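# Slide the paper roll onto the holder's post

## Task

Fit the paper roll over the wooden holder's upright post so that it sits down on the holder's base, then release the roll and move the gripper away from it.

## Robot and tools

Robot: two arms, left_arm and right_arm, each with a parallel two-finger gripper. The scene may occasionally tug on a held part or nudge a loose object.

Frame: every position and orientation in calls and results uses one scene frame. Its origin is at table-top height, halfway between the two arms' nominal bases. +z is up, +x points out over the table, and left_arm sits on the +y side. Arm names do not match image left and right. A BASES line, if present, gives each base's calibrated place. Reported hand positions and orientations can be a few centimetres off, more when the arm is stretched far.

Gripper axes: fingers point along the gripper's own +z and open and close along its y. end_effector_position is the spot between the finger pads, about 1 cm short of the tips.

A row is 16 plain numbers, always both arms, even if only one moves: left_arm x, y, z, qw, qx, qy, qz, opening, then right_arm in the same order. x, y, z are an absolute target position of that gripper in metres, scene frame. qw, qx, qy, qz is an absolute target orientation quaternion, w first. Opening runs from -1 (closed) to +1 (fully open, 0.094 m). To hold an arm still or keep its orientation, repeat one fixed pose and quaternion for it in every row rather than copying drifted readings from the latest result.

execute_actions takes "actions", a list holding zero or one item, plus optional "cameras". An empty list just reports the state (with pictures). An item {"rows": [...], "steps": n} plays up to 15 rows, one per control step of 1/30 s; n is at most 15 (default 15) and at least 5, and the final row repeats if rows run out. Each target must lie within 0.6 m of that arm's last reported position along each gripper axis, or the whole call is refused. An item {"steps": n} with no rows waits up to 300 steps, counted from the previous result, so your thinking time is included. The result is taken 5 steps before the action ends; those steps run afterwards.

move takes "target": one 16-number row or a list of up to 15 rows, all absolute poses, with no 0.6 m limit. Each gripper travels in a straight line and turns the short way; all arms finish together, in at least 0.5 s and at most 10 s (cut short after that). "speed" is in m/s, 0.002 to 0.5, default 0.25, with rotation capped at twice that in rad/s; give one number or one per target. "blend" in metres rounds corners at intermediate targets (default 0 stops at each). "blocking": false returns about 0.5 s after the start while motion continues. Paths do not avoid objects or the other arm; faster moves lag, stray and hit harder, and aiming far beyond a contact pushes harder. Keep paths away from an arm's own base, which can flip its shoulder posture. New openings on the first target are applied at the start; on later targets the arms halt, fingers act, then motion resumes. The "move:" line reports the ending (done, off_target, moving, held, fault...) and limits; an arm not named is done, meaning at rest within 10 mm and 2 degrees. limits=paced means the pose was clipped; limits=held means a safety check withheld steps. Neither done nor off_target implies contact or its absence.

wait takes "seconds" (0 to 10) and optional "cameras"; it sends nothing and returns early if a move ends. stop brakes a running move (needs braking room); fingers keep moving. zoom_image takes "camera" (cam_high, cam_left_wrist or cam_right_wrist) and "region" [x0, y0, x1, y1] in pixels, top-left origin, at most 504 by 504, on that camera's latest image. finished_scene takes "scene", the current scene number, and ends it irreversibly; call it only once the roll rests on the base with the hand clear.

Control details: each step the commanded pose is clipped to 100 mm and 20 degrees from the measured pose, then solved by damped IK, favouring position. Elbows never fully straighten. Tiny moves may not start. Friction and gravity can leave a free gripper a centimetre or more off target.

Gripping: grip_measured uses the opening scale; the last Joint positions number per arm is the opening in metres. Empty, it may read up to about 1.6 mm wide. On a firm part it reads up to ~3 mm narrower than the part, more for round or small items. Fingers go where you command; full force (50-64 N per pad) is reached about 0.05 below the first-touch reading (0.11+ for round parts). Close gently on soft items. To release, command well above grip_measured.

Results also give Joint positions, Joint velocities ("within noise" means at rest), joint torques (offset, noisy; joints 1-3 wrap at ±28 N m) and "Hand target", the pose the controller is now chasing. Joint limits (rad): waist -2.618..3.054, shoulder 0..3.142, elbow 0..3.142 (straight 2.901), wrist pitch and yaw -1.571..1.571, wrist roll -2.094..2.094.

Cameras (672x504 each): cam_high fixed overhead, cam_left_wrist and cam_right_wrist on the hands. Calibration intrinsics and T_world_to_cam are given; wrist images may lag during motion.

Avoid: dropping the roll, letting go while it moves, anything leaving the table, hard slams, forceful presses, collisions between arms or grippers (the clearance check does not guard gripper against gripper), and holding loads or straining toward unreachable poses for long, which heats motors: MOTOR HOT warns at 75 °C, OVER-TEMPERATURE FAULT at 90 °C folds and disables that arm.

Each tool is called after "Emit:" in YAML: its name, and indented under it one key for each argument.

## Session

Emit:
execute_actions:
  actions: []
  cameras: ["all"]

Scene clock: 0.00 s of 4400.00 s.
left_arm: end_effector_position=(+0.3629, +0.4204, +0.1333) grip_measured=+1.000 end_effector_quat_wxyz=(+0.532, -0.221, +0.816, +0.055) | right_arm: end_effector_position=(+0.4447, -0.1811, +0.1836) grip_measured=+1.000 end_effector_quat_wxyz=(+0.228, -0.321, +0.854, +0.341)
Joint positions: left_arm=[0.482 1.157 0.419 0.293 0.121 -0.104 0.094] | right_arm=[0.031 2.183 2.08 -1.173 -0.805 -0.549 0.094]
Joint velocities: within noise
Joint torques (N m): no reading
Motor temperatures (°C): left_arm=[23 24 21 24 22 21 23] | right_arm=[23 23 23 22 22 23 24]
Heat: left arm: 24 °C; right arm: 24 °C.
Hand target: left_arm +0.3638, +0.4208, +0.1376; +0.536, -0.219, +0.813, +0.056 | right_arm +0.4442, -0.1793, +0.1925; +0.237, -0.325, +0.848, +0.345

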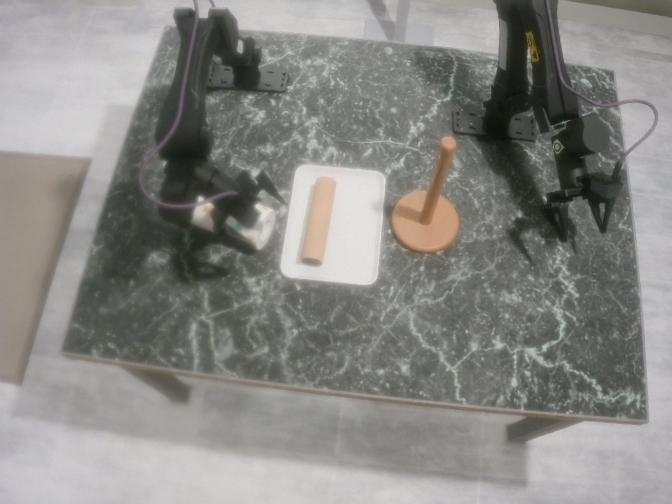

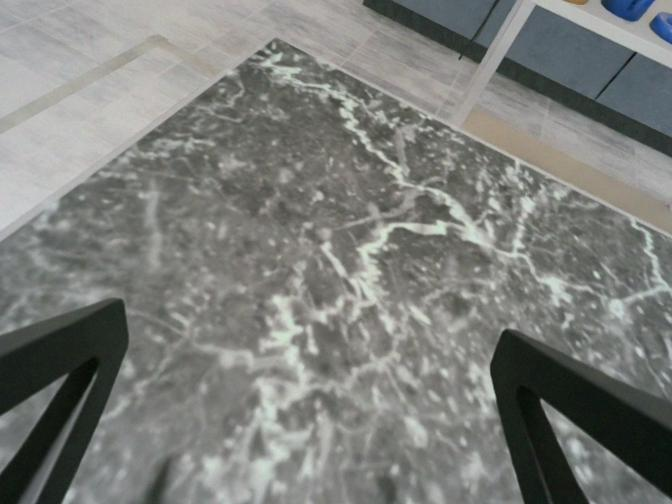

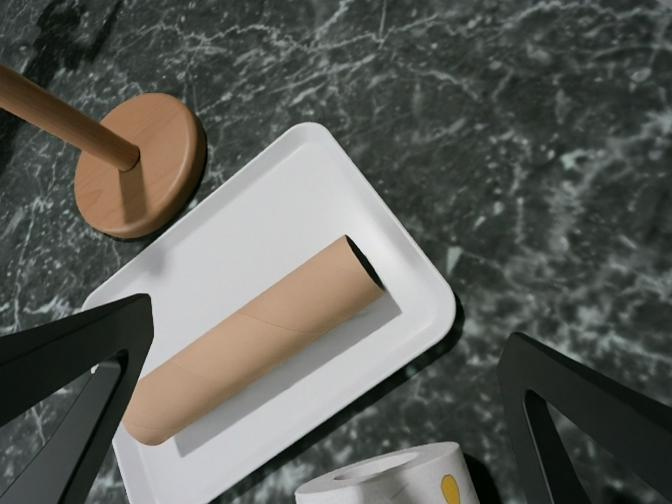

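Emit:
zoom_image:
  camera: "cam_high"
  region: [150, 150, 310, 290]

Emit:
zoom_image:
  camera: "cam_right_wrist"
  region: [170, 300, 670, 504]

Scaled by 3.150 from the camera's 672x504 image, which has a finer 960x720 frame.

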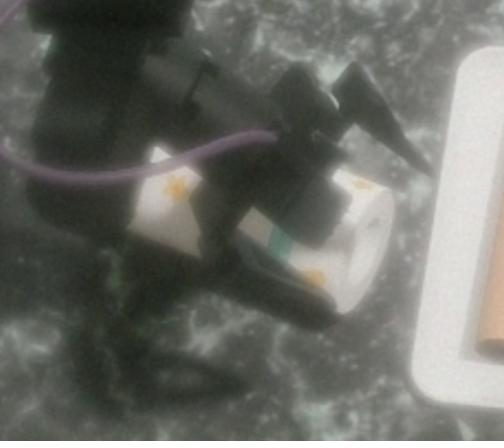

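Scaled by 1.008 from the camera's 672x504 image, which has a finer 960x720 frame.

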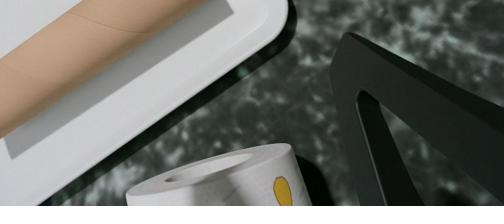

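Emit:
move:
  target: [0.3638,0.4208,0.1376,0.536,-0.219,0.813,0.056,1,0.384,-0.285,0.22,0,-0.663,0.749,0,1]
  speed: 0.45
  cameras: ["cam_high","cam_right_wrist"]

Scene clock: 3.63 s of 4400.00 s.
left_arm: end_effector_position=(+0.3629, +0.4204, +0.1333) grip_measured=+1.000 end_effector_quat_wxyz=(+0.532, -0.221, +0.816, +0.055) | right_arm: end_effector_position=(+0.3934, -0.2864, +0.2094) grip_measured=+1.000 end_effector_quat_wxyz=(+0.078, -0.654, +0.751, -0.049)
Joint positions: left_arm=[0.482 1.157 0.419 0.293 0.121 -0.104 0.094] | right_arm=[0.087 2.075 2.26 -1.571 -0.01 -1.332 0.094]
Joint velocities: within noise
Joint torques (N m): left_arm=[0.05 -4.15 7.82 2.05 0.01 -0.01] | right_arm=[0.65 -15.84 4.52 0.42 0.07 -0.03]
Motor temperatures (°C): left_arm=[23 24 22 25 22 21 23] | right_arm=[23 25 23 23 22 23 24]
Heat: left arm: 25 °C; right arm: 25 °C.
Hand target: left_arm +0.3638, +0.4208, +0.1376; +0.536, -0.219, +0.813, +0.056 | right_arm +0.3842, -0.2852, +0.2192; +0.079, -0.659, +0.746, -0.055
Off the commanded pose: left_arm 0.004 m, 1 deg | right_arm 0.014 m, 11 deg.
joint sent to its limit (right arm) — joint 4 (wrist pitch), lower limit.
Kept back: nothing.
move: off_target (right_arm)
camera_calibration:
cam_right_wrist: T_world_to_cam=[[0.987644, -0.0176811, 0.155716, -0.427054], [-0.0858993, -0.892137, 0.443524, -0.290777], [0.131078, -0.451419, -0.882632, 0.107851], [0, 0, 0, 1]] pos_world=[0.382663, -0.218278, 0.290659]
Images, in order (width x height): cam_high 672x504, cam_right_wrist 672x504.

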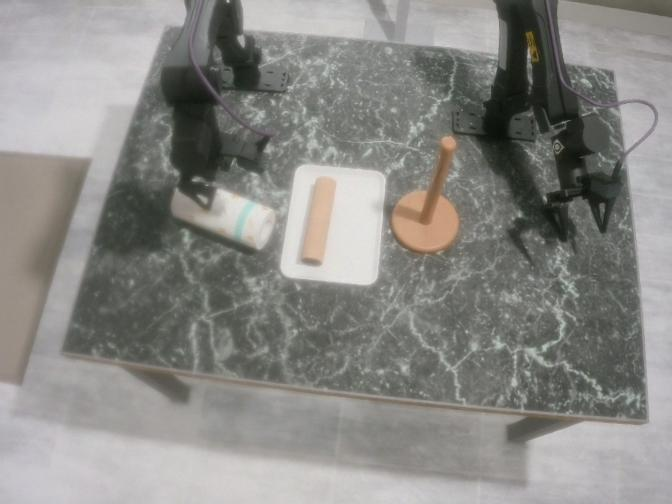

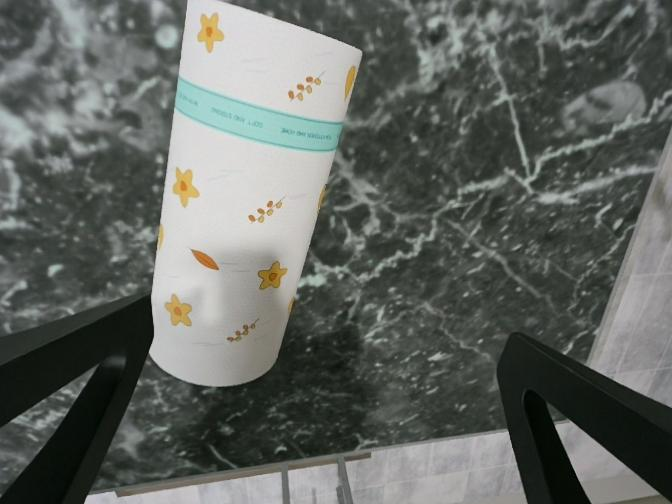

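Emit:
move:
  target: [0.3638,0.4208,0.1376,0.536,-0.219,0.813,0.056,1,0.360,-0.312,0.132,0,-0.609,0.793,0,1]
  speed: 0.35
  cameras: ["cam_high","cam_right_wrist"]

Scene clock: 5.47 s of 4400.00 s.
left_arm: end_effector_position=(+0.3629, +0.4204, +0.1333) grip_measured=+1.000 end_effector_quat_wxyz=(+0.532, -0.221, +0.816, +0.055) | right_arm: end_effector_position=(+0.3619, -0.3113, +0.1273) grip_measured=+1.000 end_effector_quat_wxyz=(-0.006, -0.612, +0.791, +0.006)
Joint positions: left_arm=[0.482 1.157 0.419 0.293 0.121 -0.104 0.094] | right_arm=[0.035 2.053 1.904 -1.439 -0.002 -1.269 0.094]
Joint velocities: within noise
Joint torques (N m): left_arm=[-0.05 -4.16 7.82 2.05 0.02 -0.02] | right_arm=[-0.05 -14.43 4.75 0.27 0.04 0.08]
Motor temperatures (°C): left_arm=[23 24 22 26 22 21 23] | right_arm=[23 25 23 23 22 23 24]
Heat: left arm: 26 °C; right arm: 25 °C.
Hand target: left_arm +0.3638, +0.4208, +0.1376; +0.536, -0.219, +0.813, +0.056 | right_arm +0.3600, -0.3120, +0.1319; +0.000, -0.609, +0.793, +0.000
Off the commanded pose: left_arm 0.004 m, 1 deg | right_arm 0.005 m, 1 deg.
Kept back: nothing.
move: done
camera_calibration:
cam_right_wrist: T_world_to_cam=[[0.990491, -0.131109, -0.0416974, -0.394748], [-0.0956037, -0.87386, 0.476684, -0.274335], [-0.0989354, -0.468165, -0.878085, 0.105755], [0, 0, 0, 1]] pos_world=[0.37523, -0.241975, 0.207173]
Images, in order (width x height): cam_high 672x504, cam_right_wrist 672x504.

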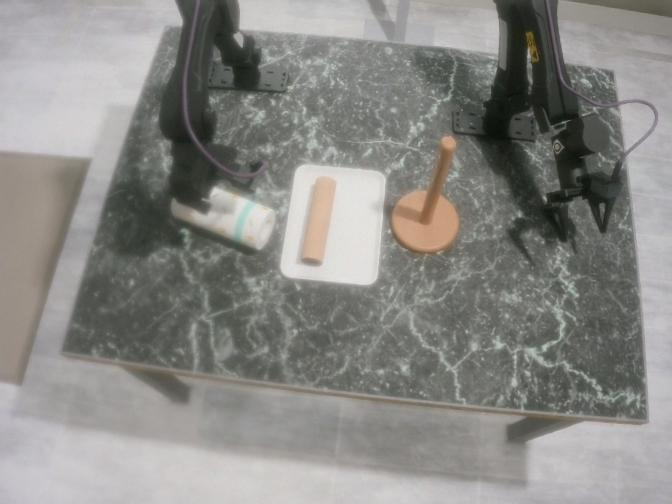

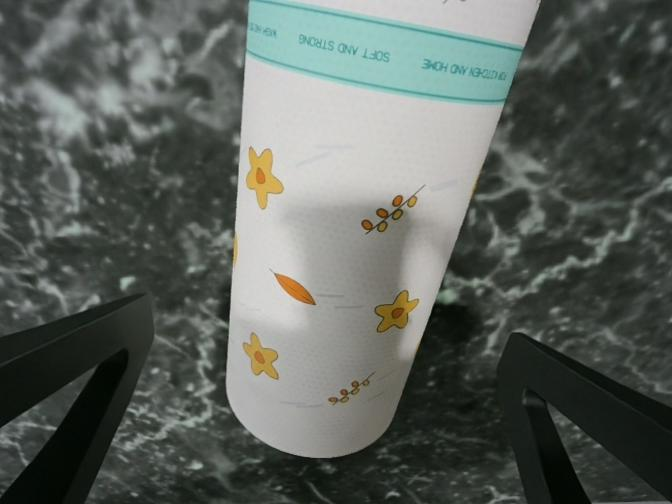

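Emit:
move:
  target: [0.3638,0.4208,0.1376,0.536,-0.219,0.813,0.056,1,0.362,-0.312,0.042,0,-0.584,0.812,0,1]
  speed: 0.2
  cameras: ["cam_right_wrist"]

Scene clock: 7.20 s of 4400.00 s.
left_arm: end_effector_position=(+0.3629, +0.4204, +0.1333) grip_measured=+1.000 end_effector_quat_wxyz=(+0.532, -0.221, +0.816, +0.055) | right_arm: end_effector_position=(+0.3653, -0.3115, +0.0505) grip_measured=+1.000 end_effector_quat_wxyz=(+0.008, -0.587, +0.810, -0.005)
Joint positions: left_arm=[0.482 1.157 0.419 0.293 0.121 -0.104 0.094] | right_arm=[0.035 2.05 1.595 -1.096 0 -1.206 0.094]
Joint velocities: within noise
Joint torques (N m): left_arm=[0.01 -4.19 7.76 2.06 0.05 -0.01] | right_arm=[-0.03 -11.12 4.93 0.33 -0.02 0.09]
Motor temperatures (°C): left_arm=[23 24 22 26 22 21 23] | right_arm=[23 25 23 23 22 23 24]
Heat: left arm: 26 °C; right arm: 25 °C.
Hand target: left_arm +0.3638, +0.4208, +0.1376; +0.536, -0.219, +0.813, +0.056 | right_arm +0.3619, -0.3120, +0.0422; +0.000, -0.584, +0.812, +0.000
Off the commanded pose: left_arm 0.004 m, 1 deg | right_arm 0.009 m, 1 deg.
Kept back: nothing.
move: done
camera_calibration:
cam_right_wrist: T_world_to_cam=[[0.981207, -0.192831, -0.0070252, -0.418972], [-0.166688, -0.865396, 0.472552, -0.208788], [-0.0972022, -0.4625, -0.881275, 0.0398176], [0, 0, 0, 1]] pos_world=[0.380166, -0.243059, 0.13081]
Images, in order (width x height): cam_right_wrist 672x504.

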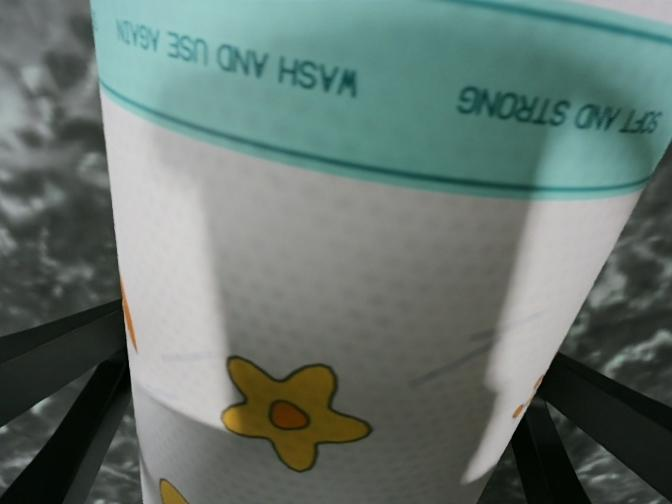

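Emit:
move:
  target:
    - [0.3638,0.4208,0.1376,0.536,-0.219,0.813,0.056,1,0.362,-0.312,0.039,0,-0.584,0.812,0,0.55]
    - [0.3638,0.4208,0.1376,0.536,-0.219,0.813,0.056,1,0.362,-0.308,0.18,0,-0.584,0.812,0,0.55]
  speed: 0.25
  cameras: ["cam_high","cam_right_wrist"]

Scene clock: 9.43 s of 4400.00 s.
left_arm: end_effector_position=(+0.3629, +0.4204, +0.1333) grip_measured=+1.000 end_effector_quat_wxyz=(+0.532, -0.221, +0.816, +0.055) | right_arm: end_effector_position=(+0.3638, -0.3116, +0.1706) grip_measured=+0.646 end_effector_quat_wxyz=(+0.011, -0.583, +0.813, -0.007)
Joint positions: left_arm=[0.482 1.157 0.419 0.293 0.121 -0.104 0.094] | right_arm=[0.035 2.049 2.073 -1.569 0 -1.196 0.077]
Joint velocities: within noise
Joint torques (N m): left_arm=[-0.08 -4.18 7.82 2.05 0.04 0] | right_arm=[0.75 -13.29 7.57 0.09 -0.01 0.07]
Motor temperatures (°C): left_arm=[23 24 22 26 22 21 23] | right_arm=[23 26 23 23 22 23 24]
Heat: left arm: 26 °C; right arm: 26 °C.
Hand target: left_arm +0.3638, +0.4208, +0.1376; +0.536, -0.219, +0.813, +0.056 | right_arm +0.3617, -0.3081, +0.1795; +0.017, -0.584, +0.812, -0.011
Off the commanded pose: left_arm 0.004 m, 1 deg | right_arm 0.010 m, 2 deg.
joint sent to its limit (right arm) — joint 4 (wrist pitch), lower limit.
Kept back: nothing.
move: done
camera_calibration:
cam_right_wrist: T_world_to_cam=[[0.979195, -0.202922, 0.000313743, -0.420357], [-0.17918, -0.863896, 0.47072, -0.260538], [-0.0952487, -0.460983, -0.882282, 0.145441], [0, 0, 0, 1]] pos_world=[0.378781, -0.243332, 0.251092]
Images, in order (width x height): cam_high 672x504, cam_right_wrist 672x504.

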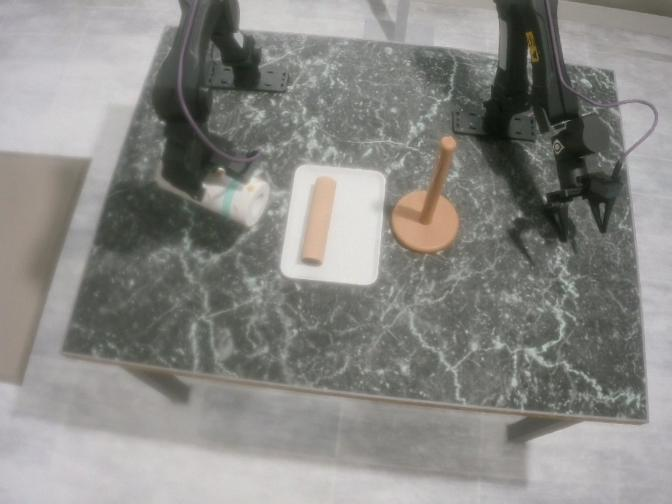

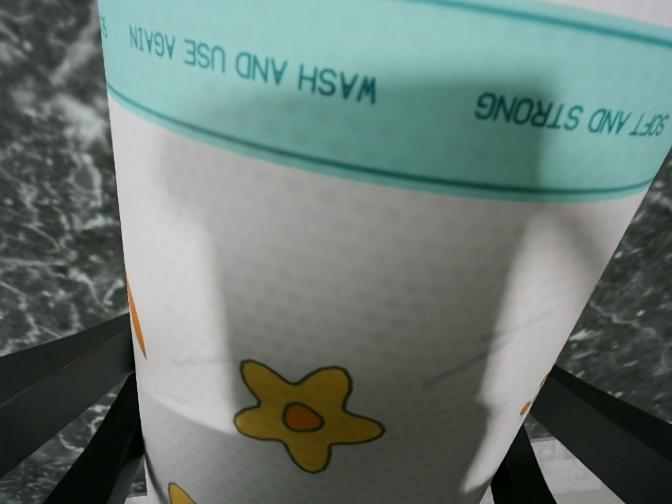

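Emit:
move:
  target:
    - [0.3638,0.4208,0.1376,0.536,-0.219,0.813,0.056,1,0.34,-0.18,0.42,0.63,-0.321,0.63,0.321,0.55]
    - [0.3638,0.4208,0.1376,0.536,-0.219,0.813,0.056,1,0.30,0.06,0.45,0.63,-0.321,0.63,0.321,0.55]
  speed: 0.45
  blend: 0.06
  cameras: ["cam_high","cam_right_wrist"]

Scene clock: 13.40 s of 4400.00 s.
left_arm: end_effector_position=(+0.3629, +0.4204, +0.1333) grip_measured=+1.000 end_effector_quat_wxyz=(+0.532, -0.221, +0.816, +0.055) | right_arm: end_effector_position=(+0.2962, +0.0558, +0.4337) grip_measured=+0.647 end_effector_quat_wxyz=(+0.615, -0.330, +0.642, +0.317)
Joint positions: left_arm=[0.482 1.157 0.419 0.293 0.121 -0.104 0.094] | right_arm=[0.818 1.541 1.549 -0.052 -0.121 -0.004 0.077]
Joint velocities: within noise
Joint torques (N m): left_arm=[-0.05 -4.08 7.77 2.06 0.03 -0.01] | right_arm=[0.39 -6.48 11.7 2.22 0.13 0.07]
Motor temperatures (°C): left_arm=[23 24 22 27 22 21 23] | right_arm=[23 26 23 23 22 23 24]
Heat: left arm: 27 °C; right arm: 26 °C.
Hand target: left_arm +0.3638, +0.4208, +0.1376; +0.536, -0.219, +0.813, +0.056 | right_arm +0.2993, +0.0591, +0.4496; +0.630, -0.321, +0.630, +0.321
Off the commanded pose: left_arm 0.004 m, 1 deg | right_arm 0.017 m, 3 deg.
Kept back: nothing.
move: off_target (right_arm)
camera_calibration:
cam_right_wrist: T_world_to_cam=[[0.825714, -0.551281, 0.119521, -0.266526], [-0.202154, -0.487005, -0.849682, 0.479287], [0.526621, 0.677433, -0.51357, 0.13282], [0, 0, 0, 1]] pos_world=[0.247019, -0.00349241, 0.50731]
Images, in order (width x height): cam_high 672x504, cam_right_wrist 672x504.

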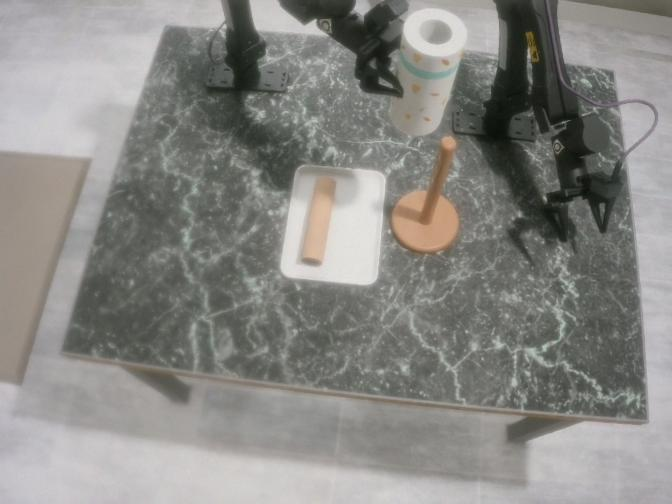

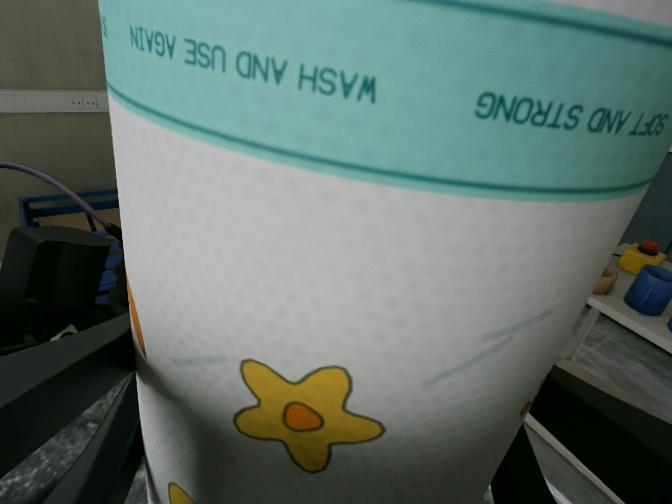

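Emit:
zoom_image:
  camera: "cam_high"
  region: [350, 0, 510, 140]

Emit:
zoom_image:
  camera: "cam_high"
  region: [370, 120, 490, 260]

Scaled by 3.150 from the camera's 672x504 image, which has a finer 960x720 frame.

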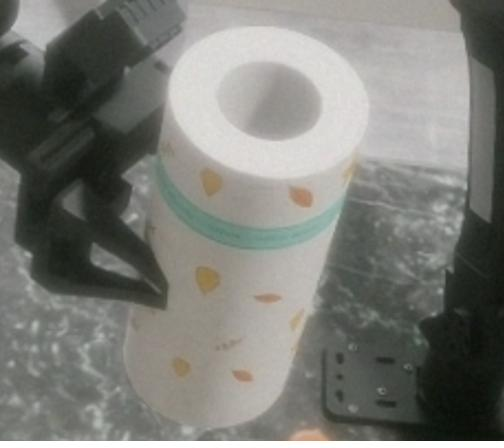

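Scaled by 3.600 from the camera's 672x504 image, which has a finer 960x720 frame.

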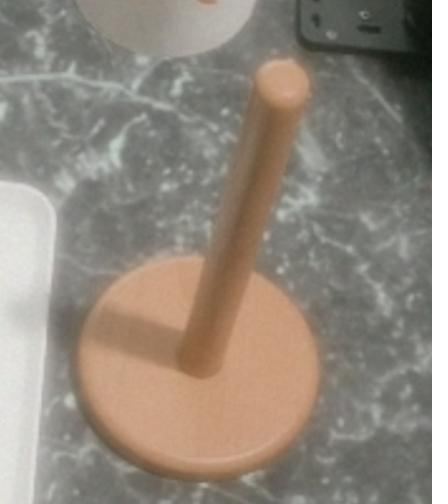

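Emit:
move:
  target: [0.17,0.215,0.26,0.684,0.177,0.684,-0.177,1,0.32,0.117,0.455,0.644,-0.314,0.616,0.328,0.55]
  speed: 0.4
  cameras: ["cam_high","cam_left_wrist"]

Emit:
zoom_image:
  camera: "cam_high"
  region: [360, 0, 520, 140]

Scene clock: 17.23 s of 4400.00 s.
left_arm: end_effector_position=(+0.2107, +0.2095, +0.2557) grip_measured=+1.000 end_effector_quat_wxyz=(+0.680, +0.162, +0.689, -0.190) | right_arm: end_effector_position=(+0.3182, +0.1118, +0.4385) grip_measured=+0.647 end_effector_quat_wxyz=(+0.629, -0.324, +0.630, +0.321)
Joint positions: left_arm=[1.022 0.009 0.373 -0.478 1.544 0.072 0.094] | right_arm=[0.876 1.756 1.761 -0.008 -0.059 -0.004 0.077]
Joint velocities: left_arm=[0.012 -0.002 0.017 -0.183 0.022 0.022 0] | right_arm=[within noise]
Joint torques (N m): left_arm=[0.57 1.85 8.8 1.25 0.14 0.09] | right_arm=[0.55 -8.84 11.9 2.21 0.12 0.1]
Motor temperatures (°C): left_arm=[23 24 22 27 22 21 23] | right_arm=[23 26 24 24 22 23 25]
Heat: left arm: 27 °C; right arm: 26 °C.
Hand target: left_arm +0.2063, +0.2024, +0.2626; +0.684, +0.178, +0.685, -0.177 | right_arm +0.3192, +0.1160, +0.4544; +0.644, -0.314, +0.616, +0.328
Off the commanded pose: left_arm 0.041 m, 2 deg | right_arm 0.017 m, 3 deg.
joint sent to its limit (left arm) — joint 2 (shoulder), lower limit.
Kept back: nothing.
move: off_target (left_arm, right_arm)
camera_calibration:
cam_left_wrist: T_world_to_cam=[[-0.494525, -0.85352, 0.16416, 0.236982], [-0.480147, 0.110834, -0.870158, 0.325435], [0.724503, -0.509135, -0.464625, 0.176501], [0, 0, 0, 1]] pos_world=[0.145575, 0.256063, 0.326284]
Images, in order (width x height): cam_high 672x504, cam_left_wrist 672x504.

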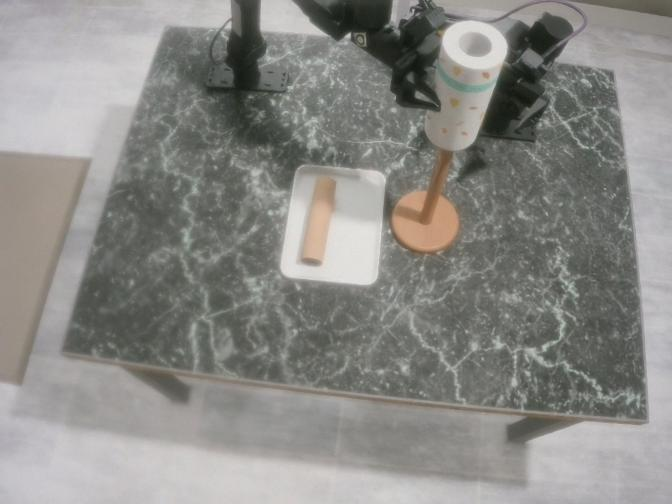

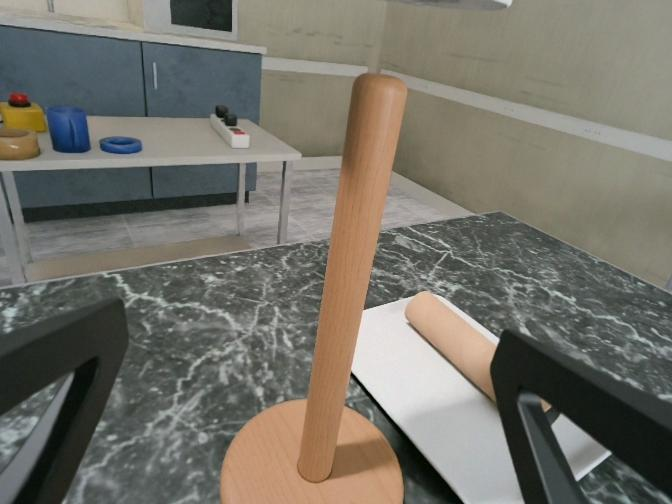

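Scaled by 3.150 from the camera's 672x504 image, which has a finer 960x720 frame.

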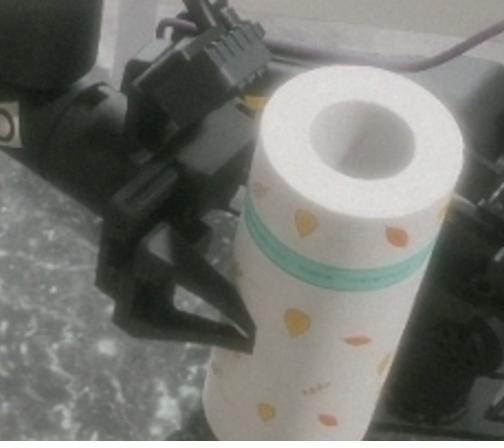

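Emit:
zoom_image:
  camera: "cam_left_wrist"
  region: [320, 0, 560, 120]

Emit:
zoom_image:
  camera: "cam_high"
  region: [400, 90, 500, 190]

Scaled by 2.100 from the camera's 672x504 image, which has a finer 960x720 frame.

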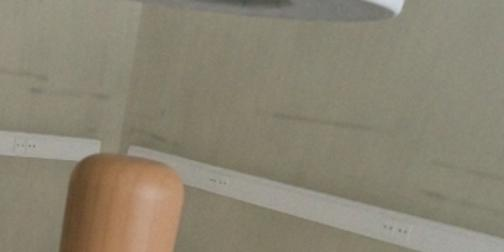

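Scaled by 5.040 from the camera's 672x504 image, which has a finer 960x720 frame.

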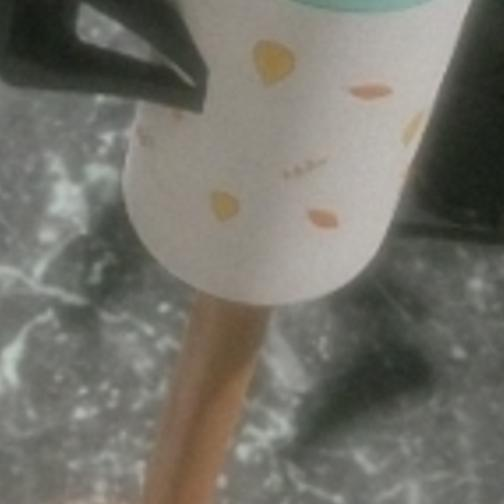

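Emit:
move:
  target: [0.2063,0.2024,0.2626,0.684,0.178,0.685,-0.177,1,0.32,0.117,0.428,0.644,-0.314,0.616,0.328,0.55]
  speed: 0.2
  cameras: ["cam_high","cam_left_wrist"]

Emit:
zoom_image:
  camera: "cam_left_wrist"
  region: [320, 0, 560, 120]

Scene clock: 19.63 s of 4400.00 s.
left_arm: end_effector_position=(+0.2104, +0.2091, +0.2550) grip_measured=+1.000 end_effector_quat_wxyz=(+0.679, +0.162, +0.689, -0.192) | right_arm: end_effector_position=(+0.3206, +0.1146, +0.4289) grip_measured=+0.647 end_effector_quat_wxyz=(+0.640, -0.319, +0.619, +0.326)
Joint positions: left_arm=[1.023 0.009 0.374 -0.491 1.547 0.081 0.094] | right_arm=[0.876 1.756 1.687 0.099 -0.059 -0.004 0.077]
Joint velocities: within noise
Joint torques (N m): left_arm=[-0.65 1.88 8.8 1.26 0.01 0.07] | right_arm=[0.58 -10.5 6.67 2.24 0.14 0.09]
Motor temperatures (°C): left_arm=[23 24 23 27 22 21 23] | right_arm=[23 26 24 25 22 23 25]
Heat: left arm: 27 °C; right arm: 26 °C.
Hand target: left_arm +0.2066, +0.2022, +0.2624; +0.684, +0.179, +0.685, -0.177 | right_arm +0.3199, +0.1170, +0.4279; +0.644, -0.314, +0.616, +0.328
Off the commanded pose: left_arm 0.011 m, 3 deg | right_arm 0.003 m, 1 deg.
joint sent to its limit (left arm) — joint 2 (shoulder), lower limit.
Kept back: nothing.
move: off_target (left_arm)
camera_calibration:
cam_left_wrist: T_world_to_cam=[[-0.495558, -0.852262, 0.167549, 0.235703], [-0.481421, 0.108953, -0.869691, 0.325264], [0.72295, -0.511644, -0.464289, 0.176923], [0, 0, 0, 1]] pos_world=[0.145487, 0.255964, 0.325531]
Images, in order (width x height): cam_high 672x504, cam_left_wrist 672x504.

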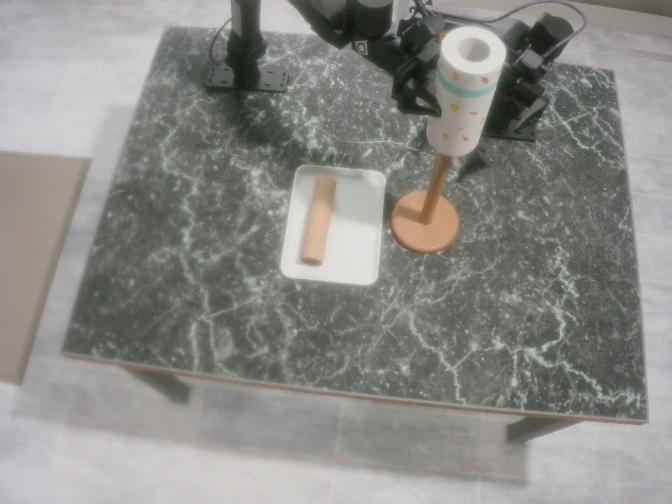

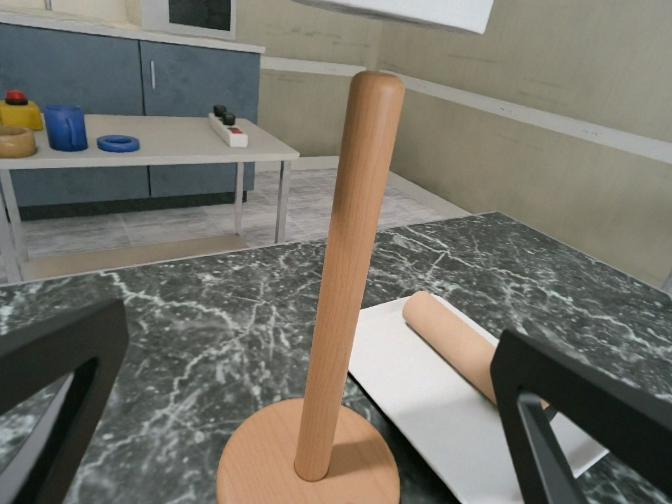

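Scaled by 2.100 from the camera's 672x504 image, which has a finer 960x720 frame.

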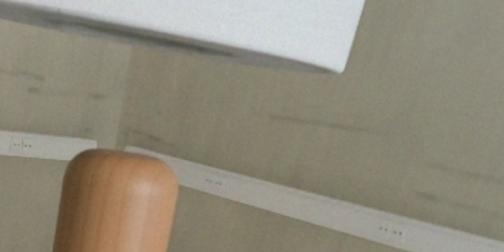

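Emit:
move:
  target: [0.2063,0.2024,0.2626,0.684,0.178,0.685,-0.177,1,0.32,0.117,0.375,0.644,-0.314,0.616,0.328,0.55]
  speed: 0.12
  cameras: ["cam_high","cam_left_wrist"]

Scene clock: 21.43 s of 4400.00 s.
left_arm: end_effector_position=(+0.2103, +0.2085, +0.2549) grip_measured=+1.000 end_effector_quat_wxyz=(+0.679, +0.163, +0.689, -0.193) | right_arm: end_effector_position=(+0.3228, +0.1173, +0.3702) grip_measured=+0.647 end_effector_quat_wxyz=(+0.636, -0.321, +0.622, +0.324)
Joint positions: left_arm=[1.018 0.009 0.374 -0.491 1.545 0.081 0.094] | right_arm=[0.876 1.756 1.464 0.312 -0.059 -0.004 0.077]
Joint velocities: within noise
Joint torques (N m): left_arm=[-0.38 1.95 8.8 1.28 0.02 0.08] | right_arm=[0.54 -11.47 6.79 2.25 0.15 0.1]
Motor temperatures (°C): left_arm=[23 24 23 27 22 21 23] | right_arm=[23 26 24 25 22 23 25]
Heat: left arm: 27 °C; right arm: 26 °C.
Hand target: left_arm +0.2066, +0.2021, +0.2624; +0.684, +0.179, +0.685, -0.177 | right_arm +0.3199, +0.1170, +0.3751; +0.644, -0.314, +0.616, +0.328
Off the commanded pose: left_arm 0.011 m, 3 deg | right_arm 0.006 m, 1 deg.
joint sent to its limit (left arm) — joint 2 (shoulder), lower limit.
Kept back: nothing.
move: off_target (left_arm)
camera_calibration:
cam_left_wrist: T_world_to_cam=[[-0.498135, -0.850758, 0.167548, 0.235404], [-0.481265, 0.110535, -0.869578, 0.324837], [0.721281, -0.513802, -0.464501, 0.177561], [0, 0, 0, 1]] pos_world=[0.145525, 0.255597, 0.325507]
Images, in order (width x height): cam_high 672x504, cam_left_wrist 672x504.

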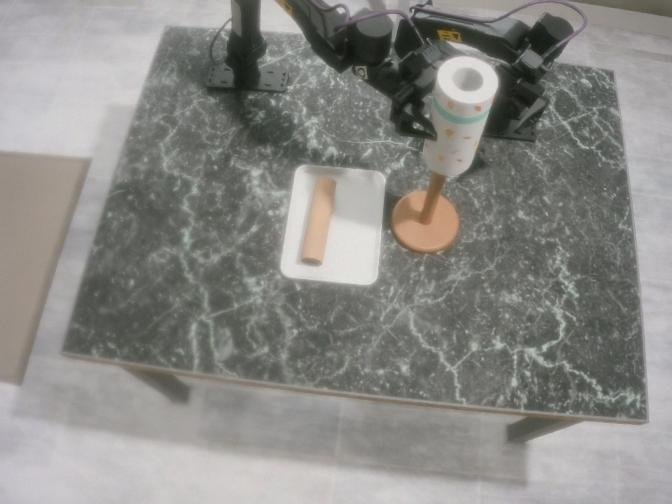

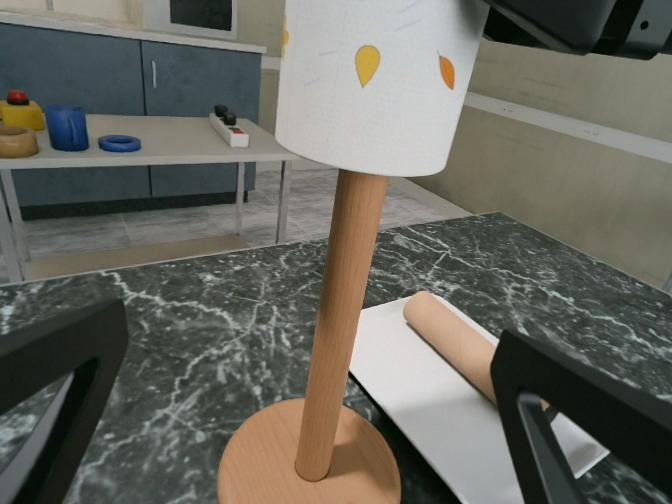

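Emit:
move:
  target:
    - [0.2063,0.2024,0.2626,0.684,0.178,0.685,-0.177,1,0.318,0.115,0.15,0.644,-0.314,0.616,0.328,0.55]
    - [0.2063,0.2024,0.2626,0.684,0.178,0.685,-0.177,1,0.318,0.115,0.122,0.644,-0.314,0.616,0.328,0.55]
  speed: [0.2,0.06]
  blend: 0.01
  cameras: ["cam_high","cam_left_wrist"]

Scene clock: 23.87 s of 4400.00 s.
left_arm: end_effector_position=(+0.2104, +0.2088, +0.2549) grip_measured=+1.000 end_effector_quat_wxyz=(+0.679, +0.162, +0.690, -0.193) | right_arm: end_effector_position=(+0.3207, +0.1147, +0.1316) grip_measured=+0.647 end_effector_quat_wxyz=(+0.645, -0.317, +0.613, +0.328)
Joint positions: left_arm=[1.018 0.009 0.374 -0.491 1.543 0.081 0.094] | right_arm=[0.876 2.213 0.987 1.273 -0.058 -0.004 0.077]
Joint velocities: within noise
Joint torques (N m): left_arm=[-0.39 1.84 8.77 1.28 0.04 0.07] | right_arm=[0.57 -10.41 4.68 2.21 0.14 0.07]
Motor temperatures (°C): left_arm=[23 24 23 27 22 21 23] | right_arm=[23 26 24 26 22 23 25]
Heat: left arm: 27 °C; right arm: 26 °C.
Hand target: left_arm +0.2066, +0.2021, +0.2624; +0.684, +0.179, +0.685, -0.177 | right_arm +0.3179, +0.1149, +0.1223; +0.644, -0.314, +0.616, +0.328
Off the commanded pose: left_arm 0.011 m, 3 deg | right_arm 0.010 m, 0 deg.
joint sent to its limit (left arm) — joint 2 (shoulder), lower limit.
Kept back: nothing.
move: off_target (left_arm)
camera_calibration:
cam_left_wrist: T_world_to_cam=[[-0.496819, -0.851528, 0.167547, 0.23556], [-0.481575, 0.109892, -0.869488, 0.325021], [0.721981, -0.512664, -0.464671, 0.17723], [0, 0, 0, 1]] pos_world=[0.145596, 0.255728, 0.325488]
Images, in order (width x height): cam_high 672x504, cam_left_wrist 672x504.

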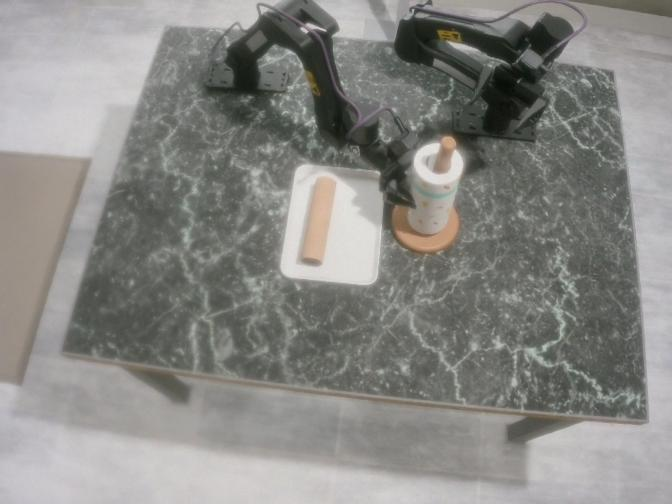

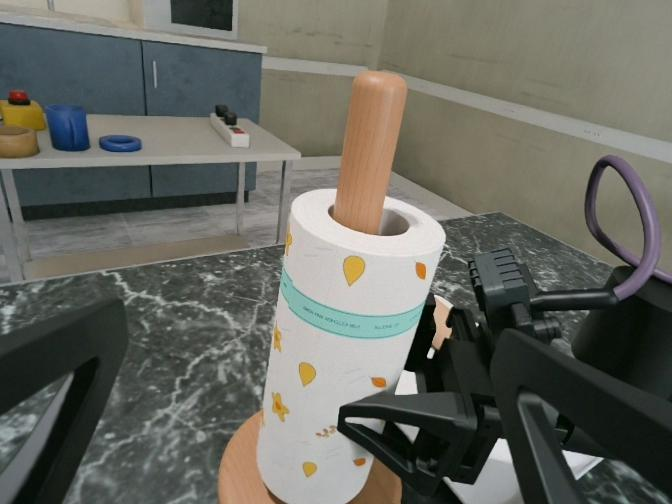

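Emit:
move:
  target:
    - [0.2063,0.2024,0.2626,0.684,0.178,0.685,-0.177,1,0.318,0.115,0.108,0.644,-0.314,0.616,0.328,0.55]
    - [0.2063,0.2024,0.2626,0.684,0.178,0.685,-0.177,1,0.318,0.115,0.11,0.644,-0.314,0.616,0.328,1]
  speed: 0.08
  cameras: ["cam_left_wrist"]

Scene clock: 25.30 s of 4400.00 s.
left_arm: end_effector_position=(+0.2105, +0.2088, +0.2549) grip_measured=+1.000 end_effector_quat_wxyz=(+0.679, +0.162, +0.690, -0.192) | right_arm: end_effector_position=(+0.3205, +0.1143, +0.1211) grip_measured=+0.998 end_effector_quat_wxyz=(+0.649, -0.315, +0.609, +0.329)
Joint positions: left_arm=[1.018 0.009 0.374 -0.491 1.543 0.081 0.094] | right_arm=[0.876 2.258 0.987 1.331 -0.058 -0.004 0.094]
Joint velocities: within noise
Joint torques (N m): left_arm=[-0.5 1.91 8.75 1.26 0.03 0.1] | right_arm=[0.65 -10.8 4.6 2.01 0.14 0.09]
Motor temperatures (°C): left_arm=[23 24 23 27 22 21 23] | right_arm=[23 26 24 26 22 23 25]
Heat: left arm: 27 °C; right arm: 26 °C.
Hand target: left_arm +0.2066, +0.2021, +0.2624; +0.684, +0.179, +0.685, -0.177 | right_arm +0.3179, +0.1149, +0.1100; +0.644, -0.314, +0.616, +0.328
Off the commanded pose: left_arm 0.011 m, 3 deg | right_arm 0.011 m, 1 deg.
joint sent to its limit (left arm) — joint 2 (shoulder), lower limit.
Kept back: nothing.
move: off_target (left_arm, right_arm)
camera_calibration:
cam_left_wrist: T_world_to_cam=[[-0.49649, -0.85172, 0.167547, 0.235599], [-0.481653, 0.109731, -0.869465, 0.325067], [0.722156, -0.51238, -0.464713, 0.177147], [0, 0, 0, 1]] pos_world=[0.145614, 0.255761, 0.325483]
Images, in order (width x height): cam_left_wrist 672x504.

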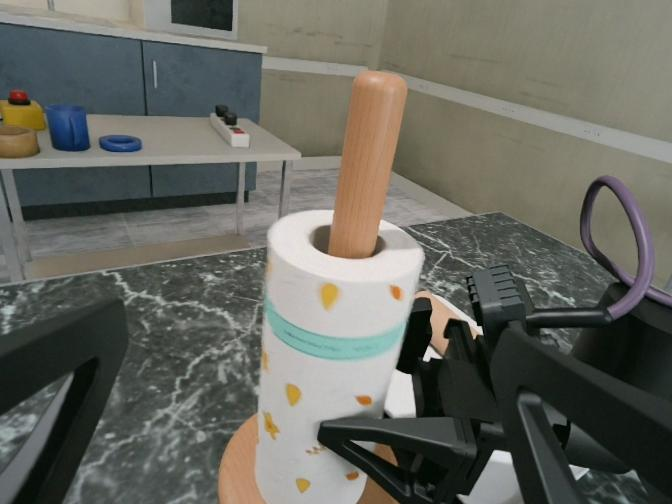

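Seated. Back off.

Emit:
move:
  target: [0.2063,0.2024,0.2626,0.684,0.178,0.685,-0.177,1,0.25,0.02,0.125,0.644,-0.314,0.616,0.328,1]
  speed: 0.2
  cameras: ["cam_high","cam_left_wrist"]

Scene clock: 26.60 s of 4400.00 s.
left_arm: end_effector_position=(+0.2104, +0.2086, +0.2549) grip_measured=+1.000 end_effector_quat_wxyz=(+0.679, +0.163, +0.689, -0.193) | right_arm: end_effector_position=(+0.2512, +0.0238, +0.1128) grip_measured=+0.998 end_effector_quat_wxyz=(+0.632, -0.321, +0.629, +0.319)
Joint positions: left_arm=[1.016 0.009 0.374 -0.491 1.543 0.081 0.094] | right_arm=[0.868 2.028 0.482 1.548 -0.058 -0.004 0.094]
Joint velocities: within noise
Joint torques (N m): left_arm=[-0.4 1.83 8.75 1.26 0.04 0.08] | right_arm=[-0.55 -12.22 2.44 2.02 -0.14 0.09]
Motor temperatures (°C): left_arm=[23 24 23 27 22 21 23] | right_arm=[23 26 24 26 22 23 25]
Heat: left arm: 27 °C; right arm: 26 °C.
Hand target: left_arm +0.2066, +0.2020, +0.2624; +0.683, +0.179, +0.685, -0.177 | right_arm +0.2502, +0.0204, +0.1250; +0.640, -0.316, +0.620, +0.326
Off the commanded pose: left_arm 0.011 m, 3 deg | right_arm 0.013 m, 2 deg.
joint sent to its limit (left arm) — joint 2 (shoulder), lower limit.
joint sent to its limit (right arm) — joint 4 (wrist pitch), upper limit.
Kept back: nothing.
move: off_target (left_arm, right_arm)
camera_calibration:
cam_left_wrist: T_world_to_cam=[[-0.497784, -0.850964, 0.167546, 0.235448], [-0.48152, 0.110488, -0.869443, 0.324861], [0.721352, -0.513472, -0.464756, 0.177468], [0, 0, 0, 1]] pos_world=[0.145612, 0.255589, 0.325479]
Images, in order (width x height): cam_high 672x504, cam_left_wrist 672x504.

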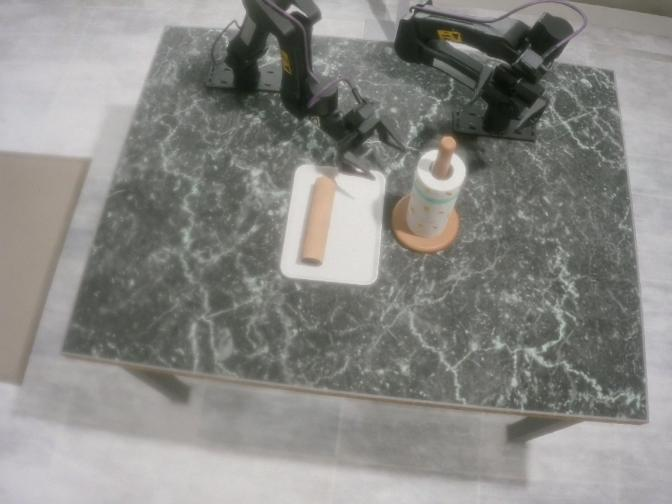

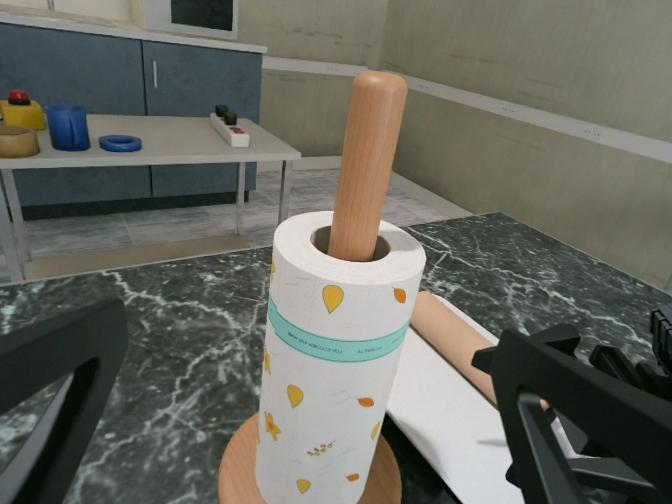

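Emit:
finished_scene:
  scene: 1

The scene is finished: the task was done.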